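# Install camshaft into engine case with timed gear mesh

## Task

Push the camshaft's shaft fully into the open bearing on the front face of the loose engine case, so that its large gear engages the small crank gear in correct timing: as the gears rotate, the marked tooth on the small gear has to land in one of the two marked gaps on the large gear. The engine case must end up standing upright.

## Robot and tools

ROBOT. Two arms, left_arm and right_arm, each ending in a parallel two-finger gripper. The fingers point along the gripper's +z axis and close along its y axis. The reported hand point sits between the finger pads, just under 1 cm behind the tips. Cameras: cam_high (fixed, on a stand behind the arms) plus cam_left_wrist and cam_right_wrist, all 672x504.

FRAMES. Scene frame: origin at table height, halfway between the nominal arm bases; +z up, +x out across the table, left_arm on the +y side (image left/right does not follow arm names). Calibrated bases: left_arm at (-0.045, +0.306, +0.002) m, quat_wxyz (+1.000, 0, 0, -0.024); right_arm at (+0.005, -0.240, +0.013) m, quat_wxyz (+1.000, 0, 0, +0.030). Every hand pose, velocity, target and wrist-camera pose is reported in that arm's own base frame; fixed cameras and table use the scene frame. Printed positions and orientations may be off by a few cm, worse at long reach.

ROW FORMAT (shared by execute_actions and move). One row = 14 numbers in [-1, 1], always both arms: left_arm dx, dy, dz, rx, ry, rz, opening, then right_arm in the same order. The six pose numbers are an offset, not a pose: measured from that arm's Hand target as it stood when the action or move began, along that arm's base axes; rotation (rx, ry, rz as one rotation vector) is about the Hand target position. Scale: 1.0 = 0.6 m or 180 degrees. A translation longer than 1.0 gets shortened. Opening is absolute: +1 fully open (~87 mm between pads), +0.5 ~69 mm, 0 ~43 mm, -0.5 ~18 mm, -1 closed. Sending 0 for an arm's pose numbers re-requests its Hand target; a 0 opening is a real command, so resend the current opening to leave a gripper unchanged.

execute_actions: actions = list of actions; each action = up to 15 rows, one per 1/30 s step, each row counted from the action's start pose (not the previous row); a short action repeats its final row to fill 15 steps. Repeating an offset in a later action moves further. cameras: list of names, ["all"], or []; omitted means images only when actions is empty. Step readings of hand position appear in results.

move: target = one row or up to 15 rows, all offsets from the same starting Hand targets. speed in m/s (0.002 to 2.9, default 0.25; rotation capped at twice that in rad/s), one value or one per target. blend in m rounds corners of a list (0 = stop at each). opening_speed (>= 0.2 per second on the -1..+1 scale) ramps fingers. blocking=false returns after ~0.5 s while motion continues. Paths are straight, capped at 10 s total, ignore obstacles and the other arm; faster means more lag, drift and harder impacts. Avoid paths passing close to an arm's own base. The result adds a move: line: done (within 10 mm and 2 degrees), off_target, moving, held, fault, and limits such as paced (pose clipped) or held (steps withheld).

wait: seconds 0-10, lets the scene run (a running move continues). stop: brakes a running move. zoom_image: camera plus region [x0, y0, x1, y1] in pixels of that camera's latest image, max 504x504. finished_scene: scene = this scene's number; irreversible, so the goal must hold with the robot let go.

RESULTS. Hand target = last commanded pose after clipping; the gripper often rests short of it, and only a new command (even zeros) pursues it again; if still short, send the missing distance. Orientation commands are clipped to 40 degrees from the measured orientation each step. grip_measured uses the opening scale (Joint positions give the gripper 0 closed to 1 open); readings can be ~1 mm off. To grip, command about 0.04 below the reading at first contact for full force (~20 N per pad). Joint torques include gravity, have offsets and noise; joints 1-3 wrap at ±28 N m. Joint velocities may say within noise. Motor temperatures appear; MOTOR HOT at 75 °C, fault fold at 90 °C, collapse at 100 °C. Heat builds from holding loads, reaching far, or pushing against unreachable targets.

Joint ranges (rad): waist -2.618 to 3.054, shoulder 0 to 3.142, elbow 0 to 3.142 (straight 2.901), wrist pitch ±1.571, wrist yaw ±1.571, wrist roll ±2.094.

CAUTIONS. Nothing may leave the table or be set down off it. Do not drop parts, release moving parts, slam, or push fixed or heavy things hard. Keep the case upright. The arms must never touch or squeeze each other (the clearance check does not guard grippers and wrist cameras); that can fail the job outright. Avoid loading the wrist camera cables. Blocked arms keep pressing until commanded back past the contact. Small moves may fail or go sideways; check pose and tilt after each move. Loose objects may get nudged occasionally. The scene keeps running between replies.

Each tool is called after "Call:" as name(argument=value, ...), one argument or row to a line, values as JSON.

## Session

Scene 1 done.

Call:
execute_actions(
  actions=[],
)

Call:
zoom_image(
  camera="cam_high",
  region=[180, 140, 480, 340],
)

Scene clock: 0.00 s.
left_arm: end_effector_position=(+0.2369, -0.0439, +0.1679) grip_measured=+0.998 end_effector_quat_wxyz=(+0.539, -0.129, +0.829, -0.083) | right_arm: end_effector_position=(+0.2450, +0.2420, +0.3516) grip_measured=+0.968 end_effector_quat_wxyz=(+0.582, -0.112, +0.685, +0.422)
Joint positions: left_arm=[-0.327 0.496 0.528 -0.471 -0.299 -0.445 0.999] | right_arm=[0.657 0.877 0.892 0.021 -0.133 0.469 0.984]
Joint velocities: within noise
Joint torques (N m): no reading
Motor temperatures (°C): left_arm=[23 28 31 29 26 25 24] | right_arm=[25 28 30 32 27 26 28]
Heat: left arm: 31 °C; right arm: 32 °C.
Hand target: left_arm +0.2363, -0.0434, +0.1690; +0.538, -0.129, +0.829, -0.082 | right_arm +0.2445, +0.2416, +0.3590; +0.589, -0.113, +0.678, +0.425
Tool commands: left_gripper/opening=+1.0 right_gripper/opening=+1.0

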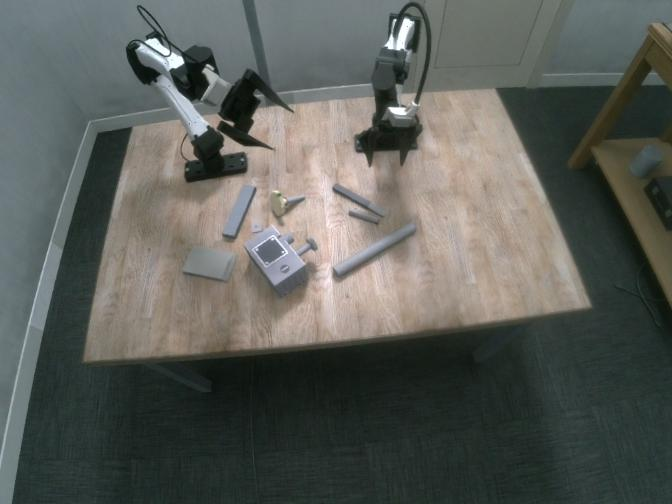

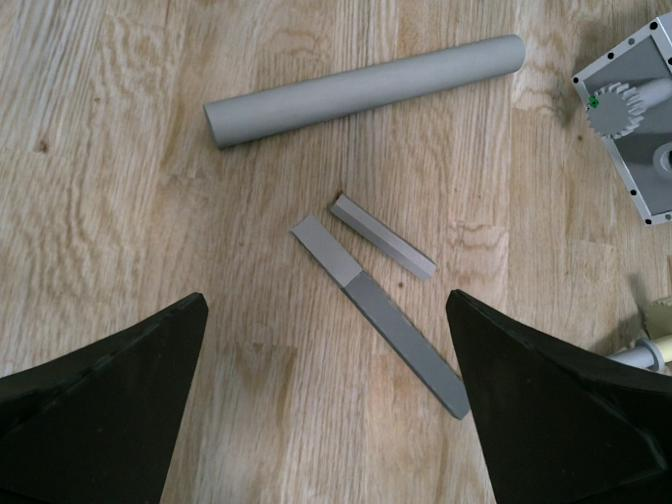

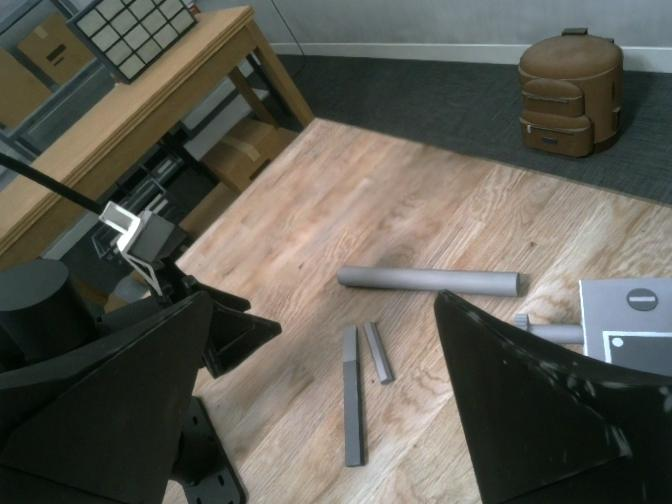

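Scaled by 1.680 from the camera's 672x504 image, which has a finer 960x720 frame.

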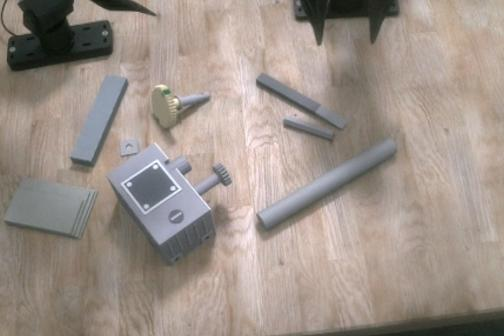

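Call:
move(
  target=[0,0,0,0,0,0,1,-0.049,-0.028,-0.30,-0.0483,0.4628,-0.4494,1],
  speed=0.35,
  cameras=["all"],
)

Scene clock: 89.33 s.
left_arm: end_effector_position=(+0.2369, -0.0439, +0.1679) grip_measured=+0.998 end_effector_quat_wxyz=(+0.539, -0.129, +0.829, -0.083) | right_arm: end_effector_position=(+0.2177, +0.2300, +0.1839) grip_measured=+0.968 end_effector_quat_wxyz=(+0.148, +0.552, +0.821, -0.005)
Joint positions: left_arm=[-0.327 0.496 0.528 -0.471 -0.299 -0.445 0.999] | right_arm=[0.863 1.669 1.668 -1.544 0.296 2.043 0.984]
Joint torques (N m): left_arm=[-0.29 1.07 8.8 2.07 -0.09 -0.06] | right_arm=[-0.46 -5.49 3.58 0.05 0.21 0.02]
Motor temperatures (°C): left_arm=[23 27 38 36 26 25 24] | right_arm=[25 28 35 37 27 26 28]
Heat: left arm: 38 °C; right arm: 37 °C.
Hand target: left_arm +0.2363, -0.0434, +0.1690; +0.538, -0.129, +0.829, -0.082 | right_arm +0.2151, +0.2248, +0.1791; +0.141, +0.562, +0.809, -0.098
Off the commanded pose: left_arm 0.001 m, 0 deg | right_arm 0.008 m, 11 deg.
joint sent to its limit (right arm) — joint 4 (wrist pitch), lower limit. The joint targets are off in orientation, not in position.
move: off_target (right_arm)

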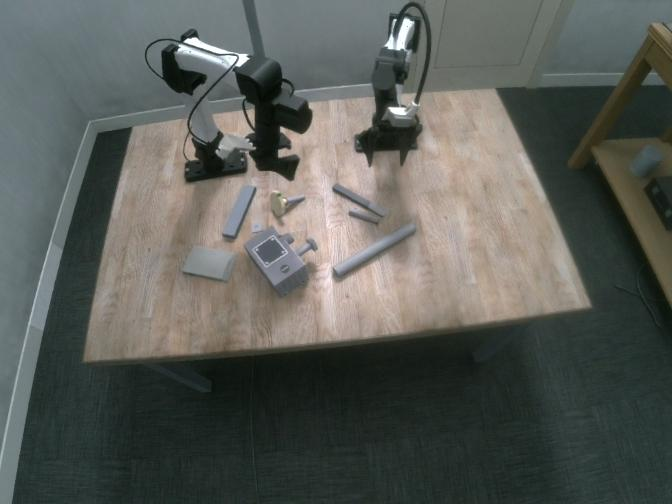

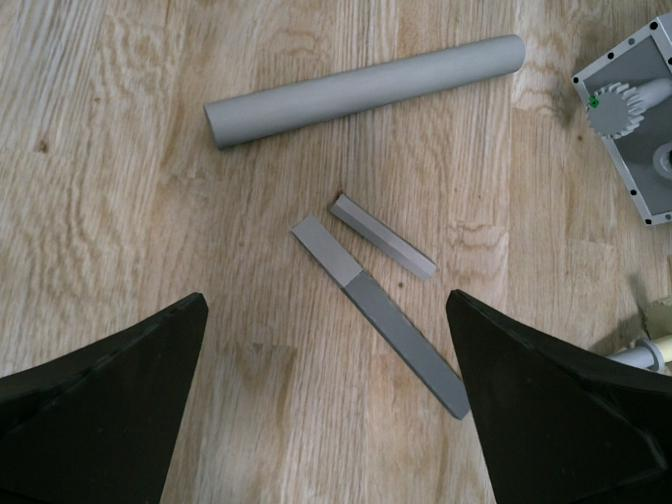

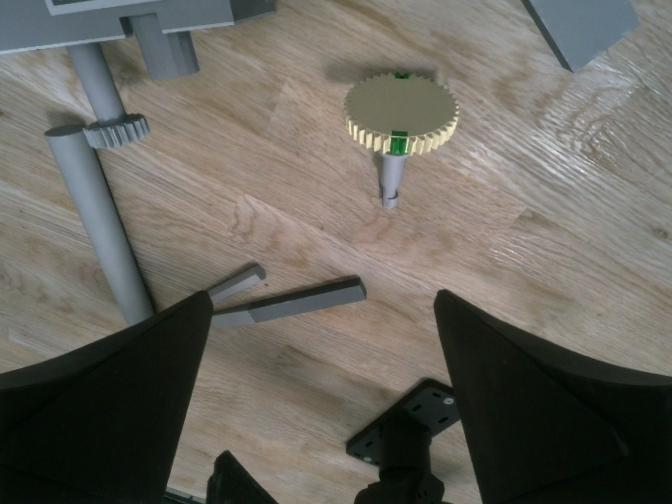

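Call:
move(
  target=[0,0,0,0,0,0,1,-0.0227,-0.032,-0.165,0.0452,-0.0351,0.0182,1],
  speed=0.2,
  cameras=["cam_right_wrist"],
)

Scene clock: 114.53 s.
left_arm: end_effector_position=(+0.2369, -0.0439, +0.1679) grip_measured=+0.998 end_effector_quat_wxyz=(+0.539, -0.129, +0.829, -0.083) | right_arm: end_effector_position=(+0.1998, +0.2074, +0.0784) grip_measured=+0.968 end_effector_quat_wxyz=(+0.146, +0.551, +0.822, -0.014)
Joint positions: left_arm=[-0.327 0.496 0.528 -0.471 -0.299 -0.445 0.999] | right_arm=[0.857 1.567 1.141 -1.137 0.293 2.037 0.984]
Joint torques (N m): left_arm=[-0.29 1.07 8.81 2.06 -0.1 -0.06] | right_arm=[-0.47 -7.1 3.41 0.27 0.3 -0.1]
Heat: left arm: 39 °C; right arm: 35 °C.
Hand target: left_arm +0.2363, -0.0434, +0.1690; +0.538, -0.129, +0.829, -0.082 | right_arm +0.2015, +0.2055, +0.0801; +0.148, +0.552, +0.820, -0.005
Off the commanded pose: left_arm 0.001 m, 0 deg | right_arm 0.003 m, 1 deg.
move: done
Images, in order (width x height): cam_right_wrist 672x504.

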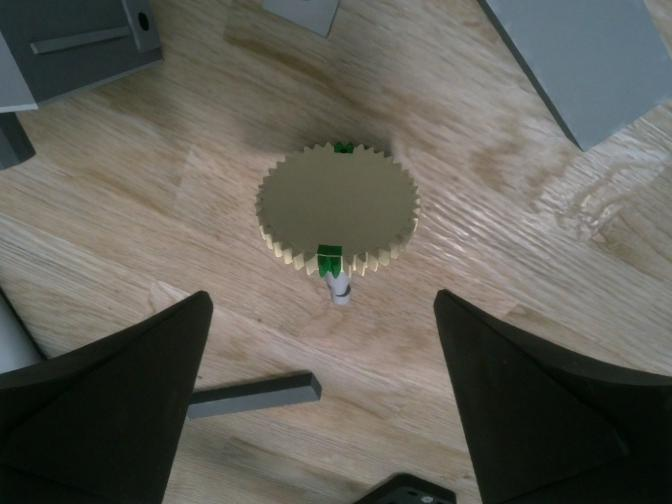

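Call:
move(
  target=[0,0,0,0,0,0,1,0.002,0.0007,-0.078,0,0,0,1],
  speed=0.12,
  cameras=["cam_right_wrist"],
)

Scene clock: 131.13 s.
left_arm: end_effector_position=(+0.2369, -0.0439, +0.1679) grip_measured=+0.998 end_effector_quat_wxyz=(+0.539, -0.129, +0.829, -0.083) | right_arm: end_effector_position=(+0.2007, +0.2086, +0.0372) grip_measured=+0.968 end_effector_quat_wxyz=(+0.147, +0.551, +0.822, -0.004)
Joint positions: left_arm=[-0.327 0.496 0.528 -0.471 -0.299 -0.445 0.999] | right_arm=[0.857 1.596 0.998 -0.944 0.293 2.034 0.984]
Joint torques (N m): left_arm=[-0.29 1.07 8.8 2.06 -0.1 -0.06] | right_arm=[-0.68 -4.85 3.56 0.32 0.3 -0.11]
Heat: left arm: 39 °C; right arm: 34 °C.
Hand target: left_arm +0.2363, -0.0434, +0.1690; +0.538, -0.129, +0.829, -0.082 | right_arm +0.2027, +0.2060, +0.0334; +0.148, +0.552, +0.820, -0.005
Off the commanded pose: left_arm 0.001 m, 0 deg | right_arm 0.005 m, 0 deg.
move: done
Images, in order (width x height): cam_right_wrist 672x504.

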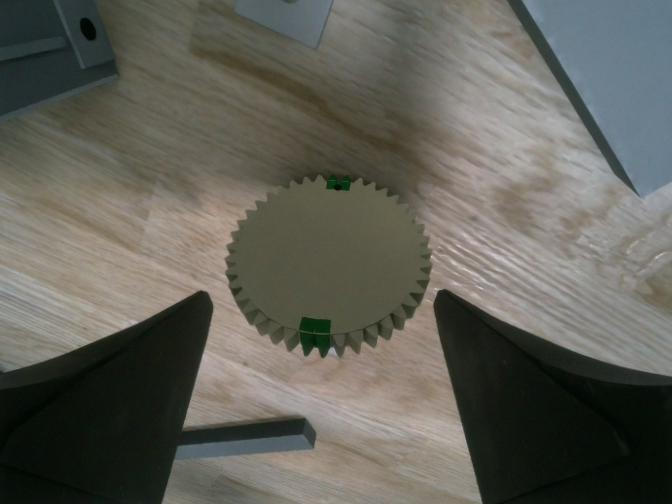

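Call:
move(
  target=[0,0,0,0,0,0,1,0.0075,-0.011,-0.042,0,0,0,1],
  speed=0.08,
  cameras=["cam_right_wrist"],
)

Scene clock: 138.70 s.
left_arm: end_effector_position=(+0.2369, -0.0439, +0.1679) grip_measured=+0.998 end_effector_quat_wxyz=(+0.539, -0.129, +0.829, -0.083) | right_arm: end_effector_position=(+0.2063, +0.2018, +0.0123) grip_measured=+0.968 end_effector_quat_wxyz=(+0.148, +0.552, +0.821, -0.003)
Joint positions: left_arm=[-0.327 0.496 0.528 -0.471 -0.299 -0.445 0.999] | right_arm=[0.825 1.628 0.924 -0.827 0.293 2.003 0.984]
Joint torques (N m): left_arm=[-0.29 1.09 8.81 2.06 -0.09 -0.06] | right_arm=[-0.44 -4.82 3.37 0.37 0.29 -0.12]
Heat: left arm: 39 °C; right arm: 34 °C.
Hand target: left_arm +0.2363, -0.0434, +0.1690; +0.538, -0.129, +0.829, -0.082 | right_arm +0.2072, +0.1994, +0.0082; +0.148, +0.552, +0.820, -0.005
Off the commanded pose: left_arm 0.001 m, 0 deg | right_arm 0.005 m, 0 deg.
move: done
Images, in order (width x height): cam_right_wrist 672x504.

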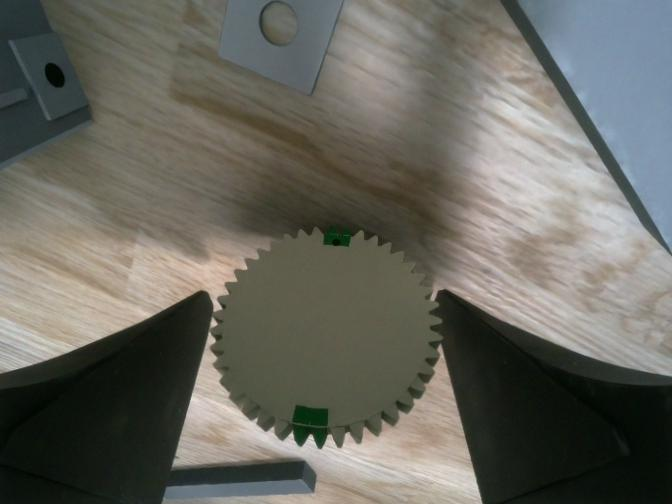

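Call:
move(
  target=[0,0,0,0,0,0,1,0,0,0,0,0,0,0.64],
  opening_speed=0.5,
  cameras=["cam_right_wrist"],
)

Scene clock: 144.63 s.
left_arm: end_effector_position=(+0.2369, -0.0439, +0.1679) grip_measured=+0.998 end_effector_quat_wxyz=(+0.539, -0.129, +0.829, -0.083) | right_arm: end_effector_position=(+0.2064, +0.2019, +0.0123) grip_measured=+0.640 end_effector_quat_wxyz=(+0.148, +0.552, +0.821, -0.003)
Joint positions: left_arm=[-0.327 0.496 0.528 -0.471 -0.299 -0.445 0.999] | right_arm=[0.825 1.628 0.924 -0.827 0.293 2.003 0.82]
Joint torques (N m): left_arm=[-0.28 1.07 8.81 2.06 -0.09 -0.06] | right_arm=[-0.42 -4.81 3.38 0.36 0.29 -0.11]
Heat: left arm: 39 °C; right arm: 34 °C.
Hand target: left_arm +0.2363, -0.0434, +0.1690; +0.538, -0.129, +0.829, -0.082 | right_arm +0.2072, +0.1994, +0.0082; +0.148, +0.552, +0.820, -0.005
Off the commanded pose: left_arm 0.001 m, 0 deg | right_arm 0.005 m, 0 deg.
move: done
Images, in order (width x height): cam_right_wrist 672x504.

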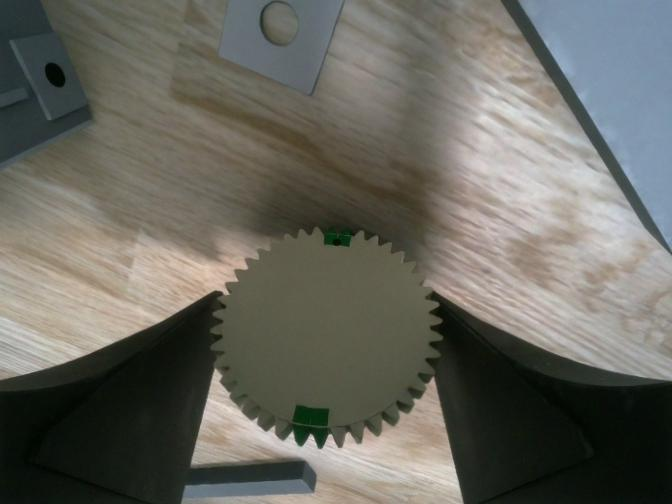

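Call:
move(
  target=[0,0,0,0,0,0,1,0,0,0,0,0,0,0.54],
  opening_speed=0.3,
  cameras=["cam_right_wrist"],
)

Scene clock: 148.73 s.
left_arm: end_effector_position=(+0.2369, -0.0439, +0.1679) grip_measured=+0.998 end_effector_quat_wxyz=(+0.539, -0.129, +0.829, -0.083) | right_arm: end_effector_position=(+0.2064, +0.2019, +0.0123) grip_measured=+0.542 end_effector_quat_wxyz=(+0.148, +0.552, +0.821, -0.003)
Joint positions: left_arm=[-0.327 0.496 0.528 -0.471 -0.299 -0.445 0.999] | right_arm=[0.825 1.628 0.924 -0.827 0.293 2.003 0.771]
Joint torques (N m): left_arm=[-0.31 1.09 8.8 2.06 -0.1 -0.07] | right_arm=[-0.46 -4.78 3.37 0.35 0.29 -0.1]
Heat: left arm: 39 °C; right arm: 34 °C.
Hand target: left_arm +0.2363, -0.0434, +0.1690; +0.538, -0.129, +0.829, -0.082 | right_arm +0.2072, +0.1994, +0.0082; +0.148, +0.552, +0.820, -0.005
Off the commanded pose: left_arm 0.001 m, 0 deg | right_arm 0.005 m, 0 deg.
move: done
Images, in order (width x height): cam_right_wrist 672x504.

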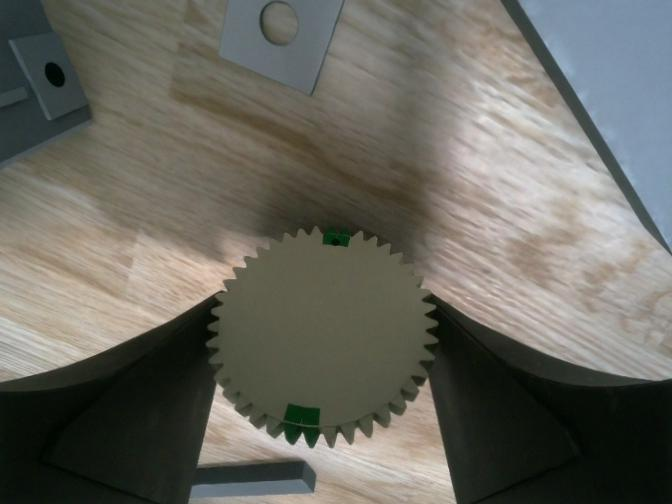

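Call:
move(
  target=[0,0,0,0,0,0,1,0,0,0,0,0,0,0.42],
  opening_speed=0.25,
  cameras=["cam_right_wrist"],
)

Scene clock: 154.90 s.
left_arm: end_effector_position=(+0.2369, -0.0439, +0.1679) grip_measured=+0.998 end_effector_quat_wxyz=(+0.539, -0.129, +0.829, -0.083) | right_arm: end_effector_position=(+0.2064, +0.2019, +0.0123) grip_measured=+0.533 end_effector_quat_wxyz=(+0.148, +0.552, +0.821, -0.003)
Joint positions: left_arm=[-0.327 0.496 0.528 -0.471 -0.299 -0.445 0.999] | right_arm=[0.825 1.628 0.924 -0.827 0.293 2.003 0.767]
Joint torques (N m): left_arm=[-0.29 1.09 8.8 2.06 -0.09 -0.06] | right_arm=[-0.44 -4.82 3.37 0.36 0.29 -0.1]
Heat: left arm: 39 °C; right arm: 33 °C.
Hand target: left_arm +0.2363, -0.0434, +0.1690; +0.538, -0.129, +0.829, -0.082 | right_arm +0.2072, +0.1994, +0.0082; +0.148, +0.552, +0.820, -0.005
Off the commanded pose: left_arm 0.001 m, 0 deg | right_arm 0.005 m, 0 deg.
move: done
Images, in order (width x height): cam_right_wrist 672x504.

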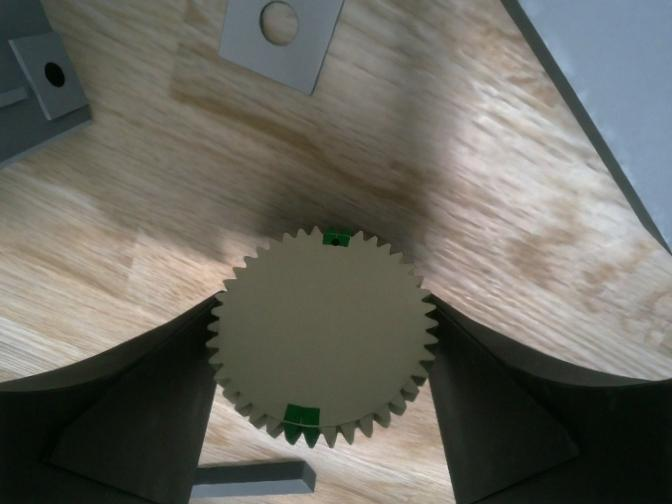

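Call:
move(
  target=[
    [0,0,0,0,0,0,1,0,0,0.15,0,0,0,0.46],
    [0,0,0,0,0,0,1,0.0717,-0.049,0.403,-0.1067,-0.1279,0.4885,0.46],
  ],
  speed=[0.12,0.3],
  blend=[0.03,0],
  cameras=["cam_right_wrist"],
)

Scene clock: 195.37 s.
left_arm: end_effector_position=(+0.2369, -0.0439, +0.1679) grip_measured=+0.998 end_effector_quat_wxyz=(+0.539, -0.129, +0.829, -0.083) | right_arm: end_effector_position=(+0.2421, +0.1653, +0.2293) grip_measured=+0.533 end_effector_quat_wxyz=(+0.302, -0.208, +0.928, +0.057)
Joint positions: left_arm=[-0.327 0.496 0.528 -0.471 -0.299 -0.445 0.999] | right_arm=[0.663 1.294 1.415 -1.083 0.148 0.175 0.767]
Joint torques (N m): left_arm=[-0.28 1.09 8.8 2.06 -0.1 -0.07] | right_arm=[-0.47 -5.19 7.88 1.48 0.08 -0.09]
Heat: left arm: 40 °C; right arm: 33 °C.
Hand target: left_arm +0.2363, -0.0434, +0.1690; +0.538, -0.129, +0.829, -0.082 | right_arm +0.2503, +0.1700, +0.2500; +0.336, -0.203, +0.917, +0.074
Off the commanded pose: left_arm 0.001 m, 0 deg | right_arm 0.023 m, 5 deg.
move: off_target (right_arm)
Images, in order (width x height): cam_right_wrist 672x504.

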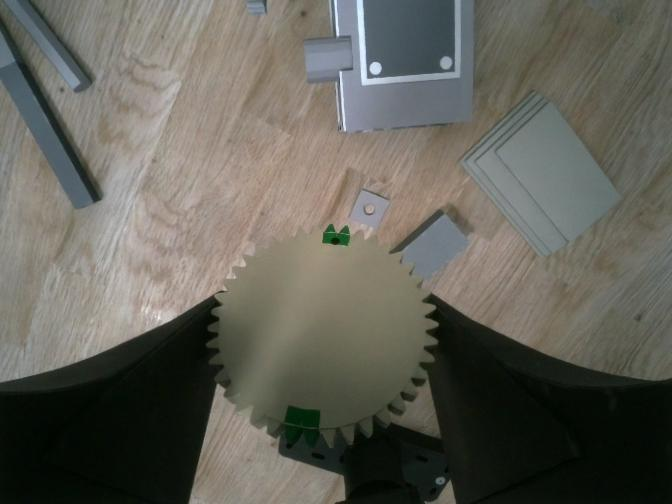

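Call:
move(
  target=[0,0.333,0.13,0,0,0,-1,0,0,0,-0.326,-0.3145,0.267,0.46],
  speed=0.3,
  opening_speed=1,
  cameras=["cam_right_wrist","cam_high"],
)

Scene clock: 219.13 s.
left_arm: end_effector_position=(+0.2357, +0.1566, +0.2409) grip_measured=-1.000 end_effector_quat_wxyz=(+0.535, -0.136, +0.830, -0.078) | right_arm: end_effector_position=(+0.2479, +0.1699, +0.2418) grip_measured=+0.533 end_effector_quat_wxyz=(-0.493, +0.680, -0.433, +0.328)
Joint positions: left_arm=[1.065 1.056 1.042 -0.726 0.907 0.315 0] | right_arm=[1.065 0.819 0.636 -0.192 0.614 -1.368 0.767]
Joint torques (N m): left_arm=[0.24 -1.14 10.41 1.46 0.68 0.09] | right_arm=[-0.47 -1.77 5.07 2.09 0.14 -0.11]
Heat: left arm: 40 °C; right arm: 35 °C.
Hand target: left_arm +0.2363, +0.1564, +0.2471; +0.538, -0.129, +0.829, -0.082 | right_arm +0.2503, +0.1699, +0.2499; -0.510, +0.666, -0.432, +0.332
Off the commanded pose: left_arm 0.006 m, 1 deg | right_arm 0.009 m, 3 deg.
move: off_target (right_arm)
Images, in order (width x height): cam_high 672x504, cam_right_wrist 672x504.

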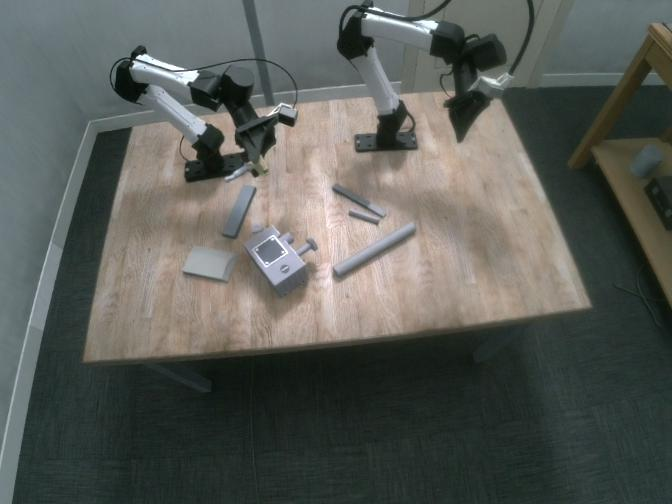

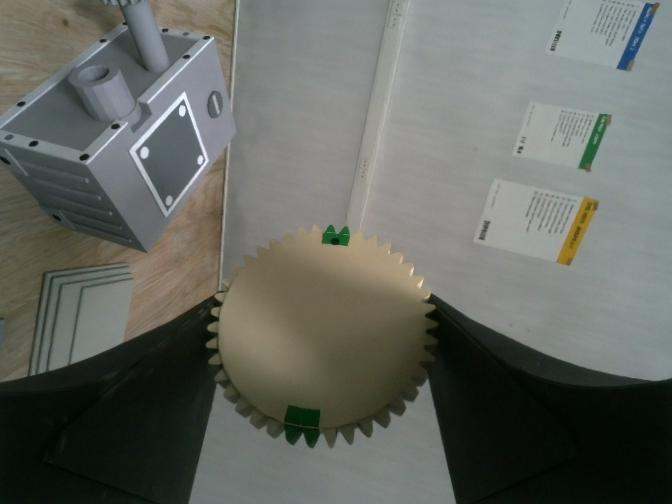

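Call:
zoom_image(
  camera="cam_high",
  region=[200, 120, 340, 310],
)

Call:
zoom_image(
  camera="cam_right_wrist",
  region=[0, 0, 260, 260],
)

Scaled by 2.653 from the camera's 672x504 image, which has a finer 960x720 frame.

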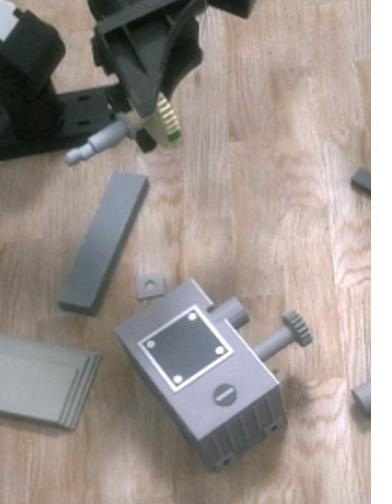

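Scaled by 1.938 from the camera's 672x504 image, which has a finer 960x720 frame.

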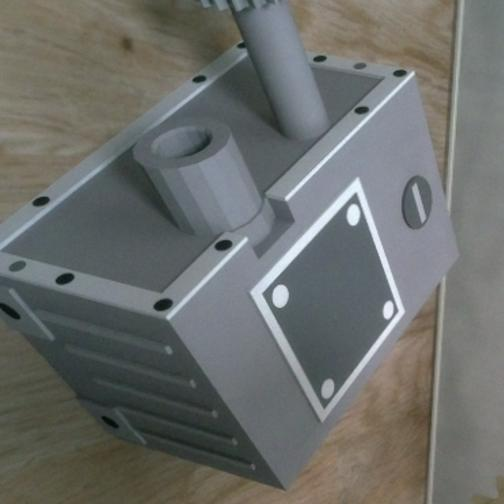

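Call:
move(
  target=[
    [0,0,0,0,0,0,-1,0.05,0.3,-0.05,0,0,0.028,0.46],
    [0,0,0,0,0,0,-1,0.083,0.325,-0.253,0,0,0.028,0.46],
  ],
  speed=0.25,
  blend=[0.04,0],
  cameras=["cam_right_wrist","cam_high"],
)

Call:
zoom_image(
  camera="cam_high",
  region=[220, 170, 380, 310],
)

Scene clock: 258.03 s.
left_arm: end_effector_position=(+0.2357, +0.1565, +0.2409) grip_measured=-1.000 end_effector_quat_wxyz=(+0.535, -0.136, +0.830, -0.078) | right_arm: end_effector_position=(+0.2963, +0.3634, +0.0908) grip_measured=+0.533 end_effector_quat_wxyz=(-0.509, +0.697, -0.402, +0.307)
Joint positions: left_arm=[1.065 1.056 1.042 -0.726 0.907 0.316 0] | right_arm=[1.186 1.926 0.819 0.729 0.647 -1.356 0.767]
Joint torques (N m): left_arm=[0.24 -1.13 10.41 1.47 0.68 0.08] | right_arm=[-0.39 -7.72 4.16 2.07 0.14 -0.06]
Motor temperatures (°C): left_arm=[23 26 43 40 26 25 24] | right_arm=[25 29 34 41 27 26 29]
Heat: left arm: 43 °C; right arm: 41 °C.
Hand target: left_arm +0.2363, +0.1565, +0.2470; +0.538, -0.129, +0.829, -0.082 | right_arm +0.3000, +0.3650, +0.0982; -0.524, +0.684, -0.402, +0.309
Off the commanded pose: left_arm 0.006 m, 1 deg | right_arm 0.008 m, 2 deg.
move: done
Images, in order (width x height): cam_high 672x504, cam_right_wrist 672x504.

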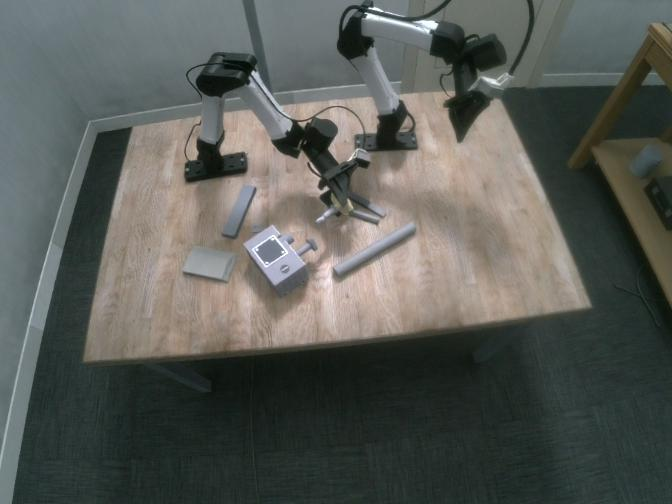

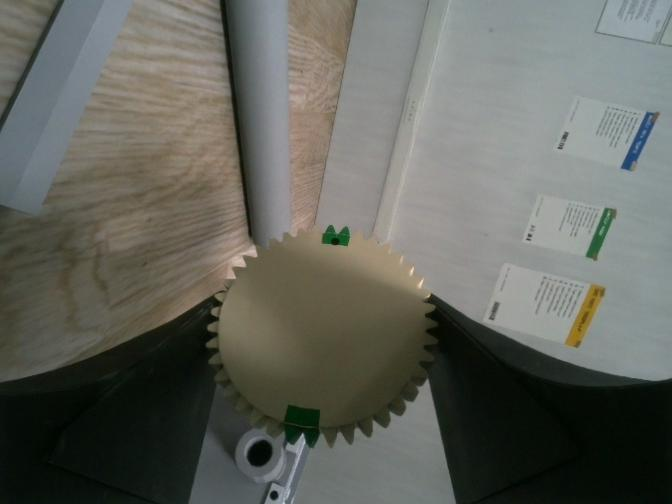

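Scaled by 3.150 from the camera's 672x504 image, which has a finer 960x720 frame.

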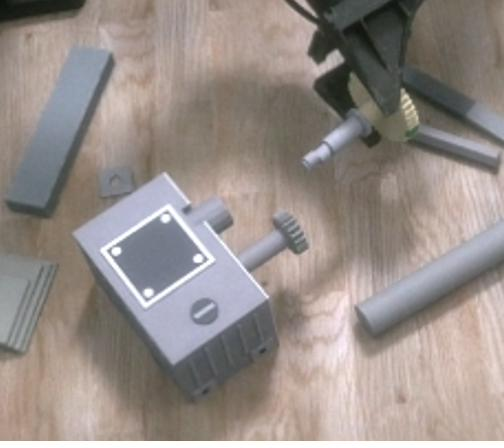

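Call:
move(
  target=[0,0,0,0,0,0,-1,-0.011,-0.007,-0.05,0,0,-0.022,0.46],
  speed=0.12,
  cameras=["cam_right_wrist","cam_high"],
)

Call:
zoom_image(
  camera="cam_high",
  region=[230, 170, 370, 290],
)

Call:
zoom_image(
  camera="cam_right_wrist",
  region=[180, 380, 380, 504],
)

Scene clock: 291.40 s.
left_arm: end_effector_position=(+0.2357, +0.1565, +0.2409) grip_measured=-1.000 end_effector_quat_wxyz=(+0.535, -0.136, +0.830, -0.078) | right_arm: end_effector_position=(+0.2935, +0.3588, +0.0605) grip_measured=+0.533 end_effector_quat_wxyz=(-0.496, +0.686, -0.421, +0.325)
Joint positions: left_arm=[1.065 1.056 1.042 -0.726 0.907 0.316 0] | right_arm=[1.207 2.035 0.819 0.81 0.723 -1.323 0.767]
Joint torques (N m): left_arm=[0.24 -1.14 10.41 1.47 0.68 0.07] | right_arm=[0.77 -8.2 3.77 2.01 0.36 0.03]
Heat: left arm: 44 °C; right arm: 43 °C.
Hand target: left_arm +0.2363, +0.1565, +0.2470; +0.538, -0.129, +0.829, -0.082 | right_arm +0.2933, +0.3609, +0.0682; -0.513, +0.670, -0.425, +0.327
Off the commanded pose: left_arm 0.006 m, 1 deg | right_arm 0.008 m, 3 deg.
move: off_target (right_arm)
Images, in order (width x height): cam_high 672x504, cam_right_wrist 672x504.

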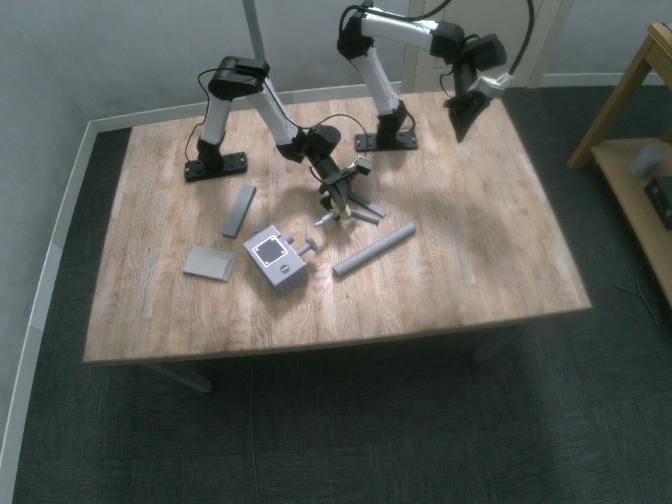

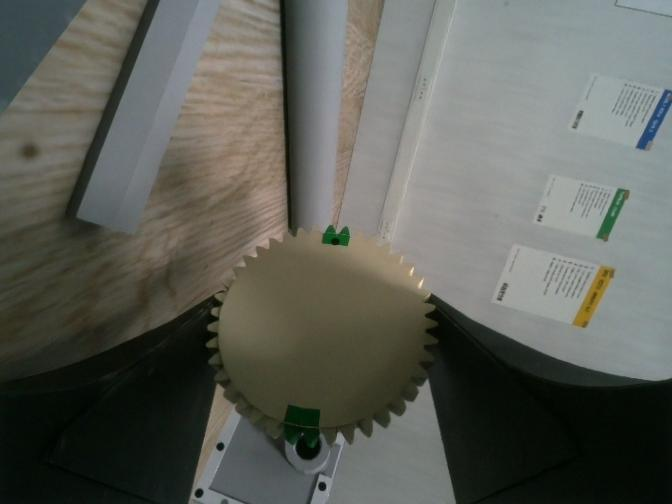

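Scaled by 3.600 from the camera's 672x504 image, which has a finer 960x720 frame.

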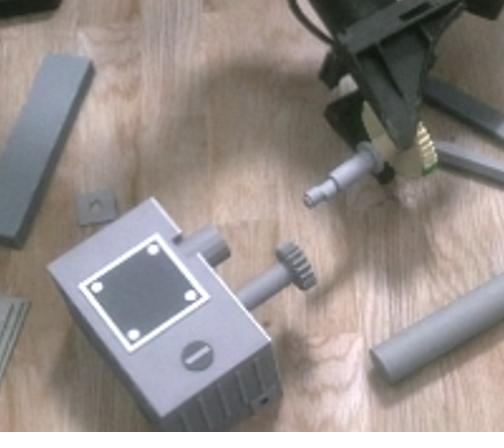

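Scaled by 2.520 from the camera's 672x504 image, which has a finer 960x720 frame.

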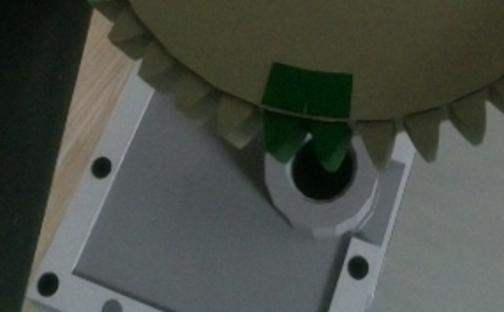

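Call:
move(
  target=[0.1395,-0.584,-0.037,0.1215,0.1471,-0.2322,-1,-0.0073,-0.004,-0.01,0.0088,0.0047,-0.025,0.46],
  speed=0.2,
  cameras=["all"],
)

Call:
zoom_image(
  camera="cam_high",
  region=[230, 170, 370, 290],
)

Scene clock: 364.37 s.
left_arm: end_effector_position=(+0.3193, -0.1955, +0.2245) grip_measured=-1.000 end_effector_quat_wxyz=(+0.296, +0.262, +0.914, -0.089) | right_arm: end_effector_position=(+0.2871, +0.3489, +0.0507) grip_measured=+0.533 end_effector_quat_wxyz=(-0.490, +0.664, -0.455, +0.335)
Joint positions: left_arm=[-0.543 1.572 1.627 -0.998 0.016 0.01 0] | right_arm=[1.231 2.059 0.819 0.796 0.81 -1.239 0.767]
Joint torques (N m): left_arm=[-0.46 -4.82 10.13 1.35 -0.14 -0.17] | right_arm=[0.92 -8.06 6.28 1.69 0.42 0.03]
Motor temperatures (°C): left_arm=[23 25 45 38 27 25 24] | right_arm=[25 34 33 43 27 26 29]
Heat: left arm: 45 °C; right arm: 43 °C.
Hand target: left_arm +0.3200, -0.1940, +0.2249; +0.290, +0.257, +0.918, -0.081 | right_arm +0.2890, +0.3584, +0.0621; -0.506, +0.648, -0.459, +0.336
Off the commanded pose: left_arm 0.002 m, 1 deg | right_arm 0.015 m, 3 deg.
move: off_target (right_arm)

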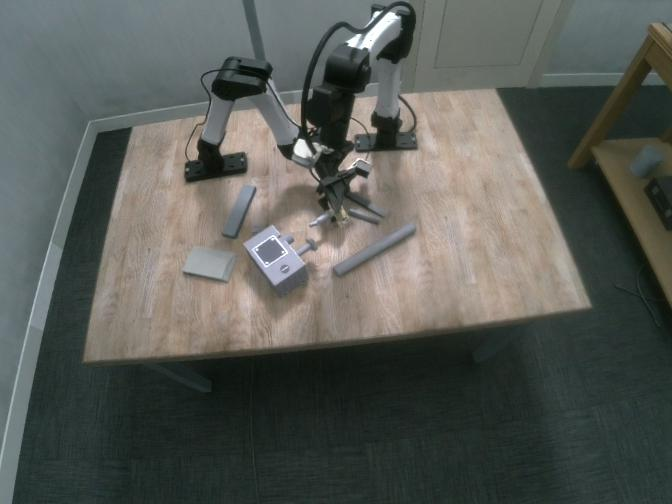

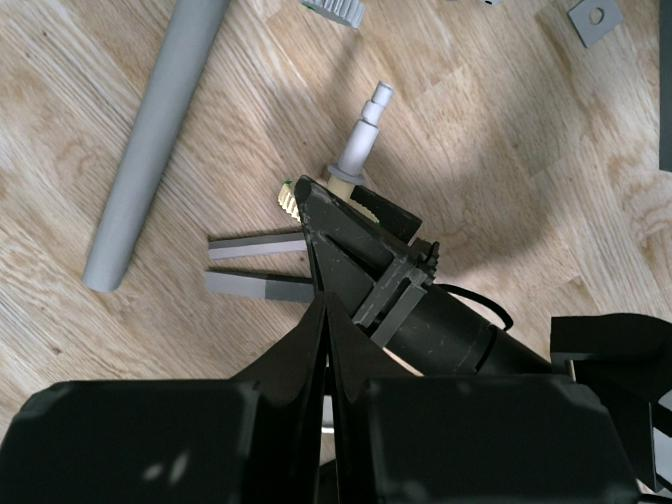

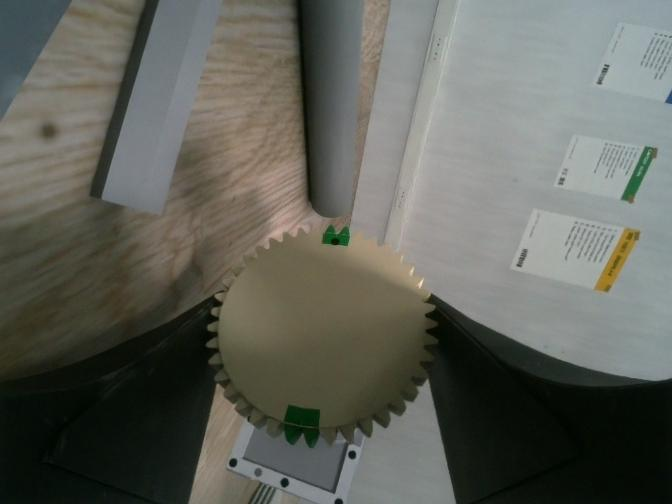

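Scaled by 3.600 from the camera's 672x504 image, which has a finer 960x720 frame.

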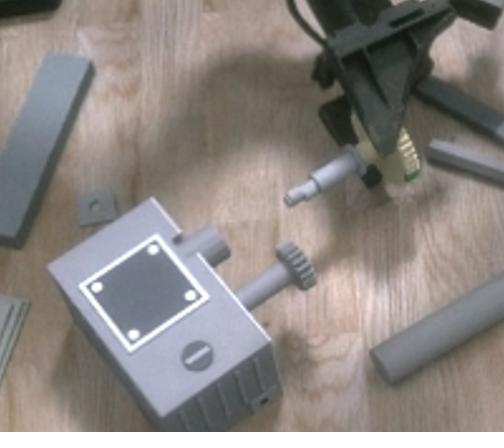

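Call:
move(
  target=[0.085,-0.113,0.0,0,0,0,-1,0,0,0,0,0,0,0.46],
  speed=0.2,
  cameras=["cam_left_wrist","cam_right_wrist"],
)

Call:
zoom_image(
  camera="cam_left_wrist",
  region=[200, 20, 500, 320],
)

Scene clock: 375.60 s.
left_arm: end_effector_position=(+0.3702, -0.2630, +0.2285) grip_measured=-1.000 end_effector_quat_wxyz=(+0.298, +0.262, +0.913, -0.090) | right_arm: end_effector_position=(+0.2871, +0.3489, +0.0507) grip_measured=+0.533 end_effector_quat_wxyz=(-0.490, +0.664, -0.455, +0.335)
Joint positions: left_arm=[-0.625 1.897 2.025 -1.065 -0.031 -0.056 0] | right_arm=[1.231 2.059 0.819 0.796 0.81 -1.239 0.767]
Joint torques (N m): left_arm=[-0.47 -6.91 9.91 1.36 -0.17 -0.17] | right_arm=[0.91 -8.09 6.28 1.69 0.42 0.03]
Heat: left arm: 46 °C; right arm: 43 °C.
Hand target: left_arm +0.3710, -0.2618, +0.2249; +0.290, +0.257, +0.918, -0.081 | right_arm +0.2890, +0.3585, +0.0621; -0.506, +0.648, -0.459, +0.336
Off the commanded pose: left_arm 0.004 m, 2 deg | right_arm 0.015 m, 3 deg.
move: off_target (right_arm)
Images, in order (width x height): cam_left_wrist 672x504, cam_right_wrist 672x504.

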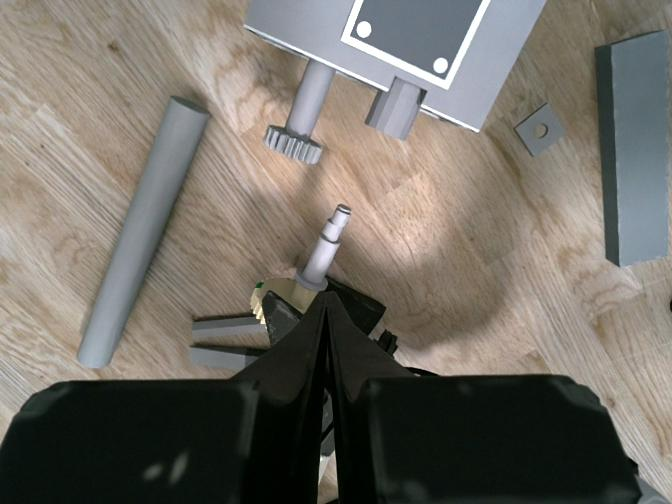

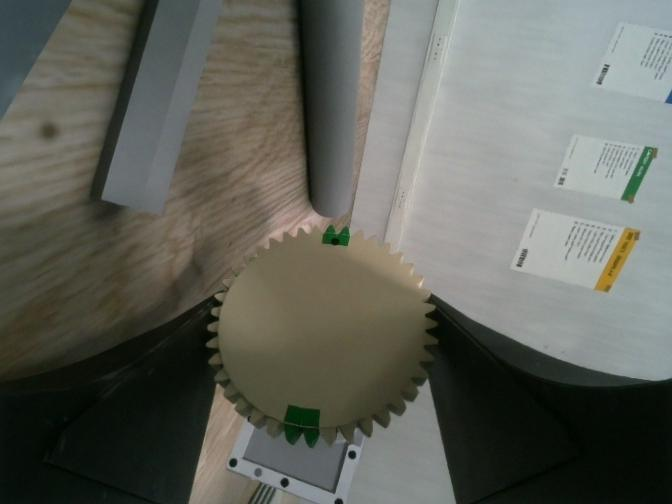

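Scaled by 1.680 from the camera's 672x504 image, which has a finer 960x720 frame.

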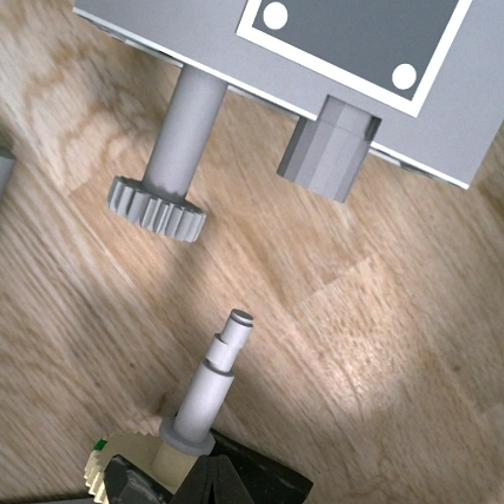

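Call:
move(
  target=[0,0,0,0,0,0,-1,0.036,-0.0754,0.002,0,0,-0.008,0.46],
  speed=0.08,
  cameras=["cam_left_wrist","cam_right_wrist","cam_high"],
)

Call:
zoom_image(
  camera="cam_left_wrist",
  region=[220, 0, 520, 300],
)

Call:
zoom_image(
  camera="cam_high",
  region=[230, 170, 370, 290],
)

Scene clock: 405.20 s.
left_arm: end_effector_position=(+0.3701, -0.2630, +0.2284) grip_measured=-1.000 end_effector_quat_wxyz=(+0.298, +0.262, +0.914, -0.090) | right_arm: end_effector_position=(+0.3076, +0.3107, +0.0437) grip_measured=+0.532 end_effector_quat_wxyz=(-0.475, +0.662, -0.466, +0.344)
Joint positions: left_arm=[-0.625 1.897 2.025 -1.065 -0.031 -0.057 0] | right_arm=[1.14 2.029 0.723 0.861 0.758 -1.267 0.766]
Joint torques (N m): left_arm=[-0.47 -6.91 9.94 1.35 -0.17 -0.17] | right_arm=[-0.17 -11.17 3 2 0.22 -0.12]
Motor temperatures (°C): left_arm=[23 31 47 37 26 25 24] | right_arm=[25 35 34 44 27 26 29]
Heat: left arm: 47 °C; right arm: 44 °C.
Hand target: left_arm +0.3710, -0.2618, +0.2249; +0.290, +0.257, +0.918, -0.081 | right_arm +0.3105, +0.3132, +0.0633; -0.502, +0.642, -0.468, +0.342
Off the commanded pose: left_arm 0.004 m, 2 deg | right_arm 0.020 m, 4 deg.
move: off_target (right_arm)

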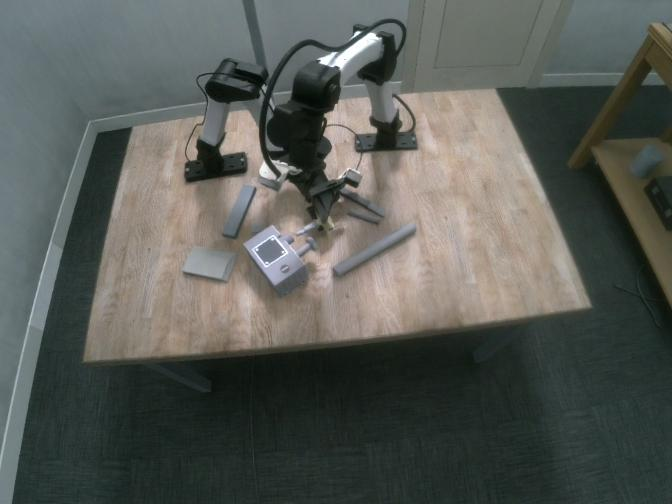

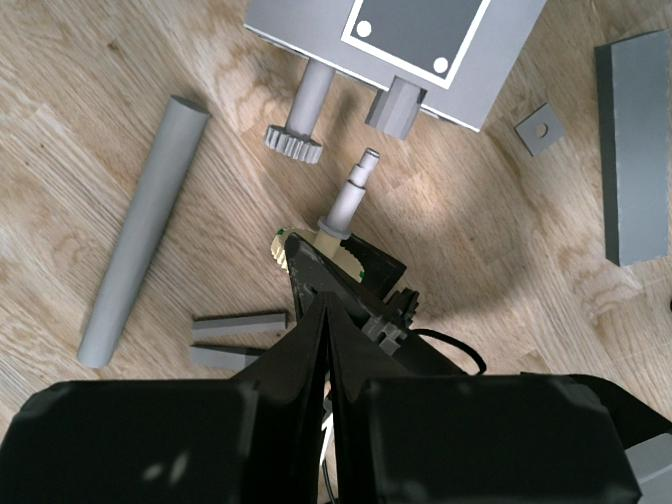

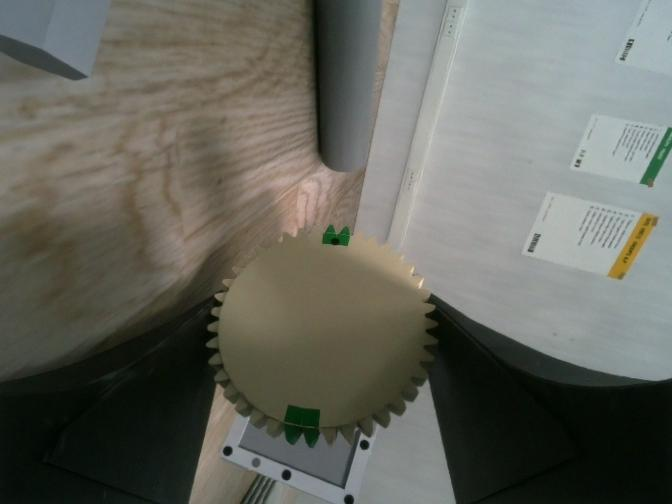

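Scaled by 1.680 from the camera's 672x504 image, which has a finer 960x720 frame.

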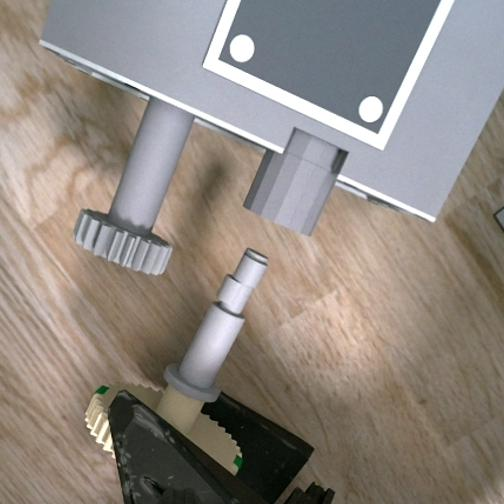

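Scaled by 3.600 from the camera's 672x504 image, which has a finer 960x720 frame.

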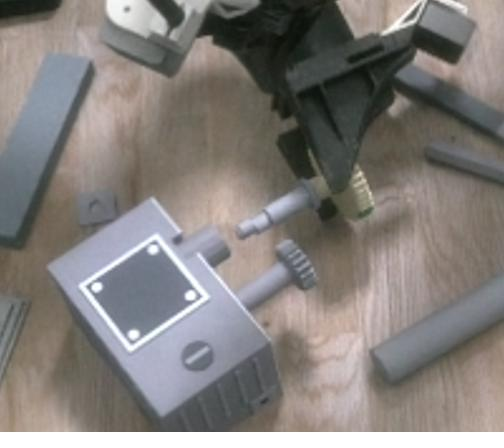

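Call:
move(
  target=[0,0,0,0,0,0,-1,0.0,0,0.02,0,0,0,0.46],
  speed=0.06,
  cameras=["cam_left_wrist"],
)

Call:
zoom_image(
  camera="cam_left_wrist",
  region=[260, 60, 440, 240],
)

Scene clock: 421.97 s.
left_arm: end_effector_position=(+0.3701, -0.2630, +0.2284) grip_measured=-1.000 end_effector_quat_wxyz=(+0.298, +0.262, +0.914, -0.090) | right_arm: end_effector_position=(+0.3080, +0.3119, +0.0587) grip_measured=+0.532 end_effector_quat_wxyz=(-0.485, +0.655, -0.467, +0.342)
Joint positions: left_arm=[-0.625 1.897 2.025 -1.065 -0.031 -0.057 0] | right_arm=[1.14 1.982 0.723 0.84 0.757 -1.269 0.766]
Joint torques (N m): left_arm=[-0.47 -6.91 9.92 1.35 -0.17 -0.17] | right_arm=[-0.18 -10.92 3.71 1.72 0.19 -0.1]
Heat: left arm: 47 °C; right arm: 46 °C.
Hand target: left_arm +0.3710, -0.2618, +0.2249; +0.290, +0.257, +0.918, -0.081 | right_arm +0.3105, +0.3132, +0.0753; -0.502, +0.642, -0.468, +0.342
Off the commanded pose: left_arm 0.004 m, 2 deg | right_arm 0.017 m, 2 deg.
move: off_target (right_arm)
Images, in order (width x height): cam_left_wrist 672x504.

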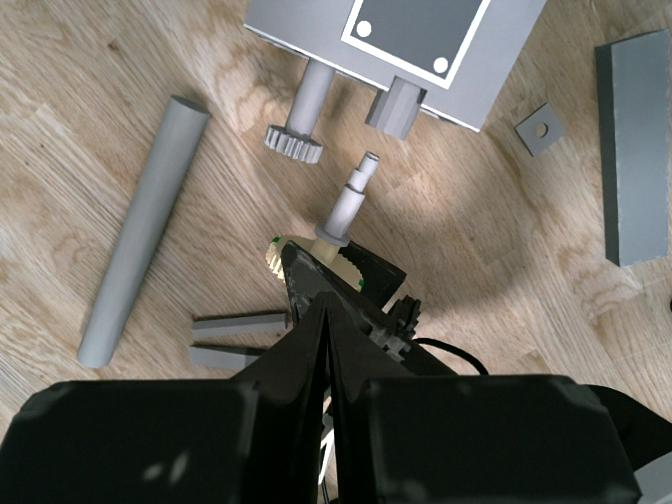

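Scaled by 2.800 from the camera's 672x504 image, which has a finer 960x720 frame.

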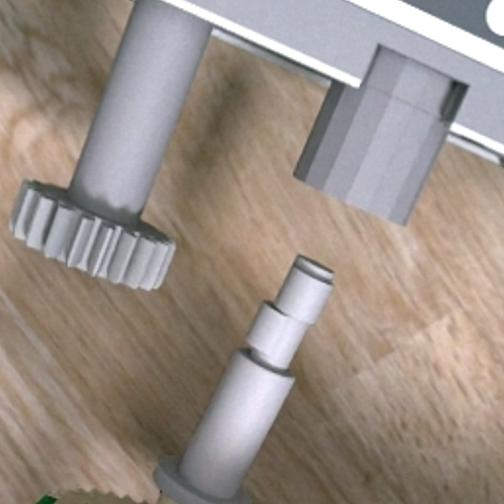

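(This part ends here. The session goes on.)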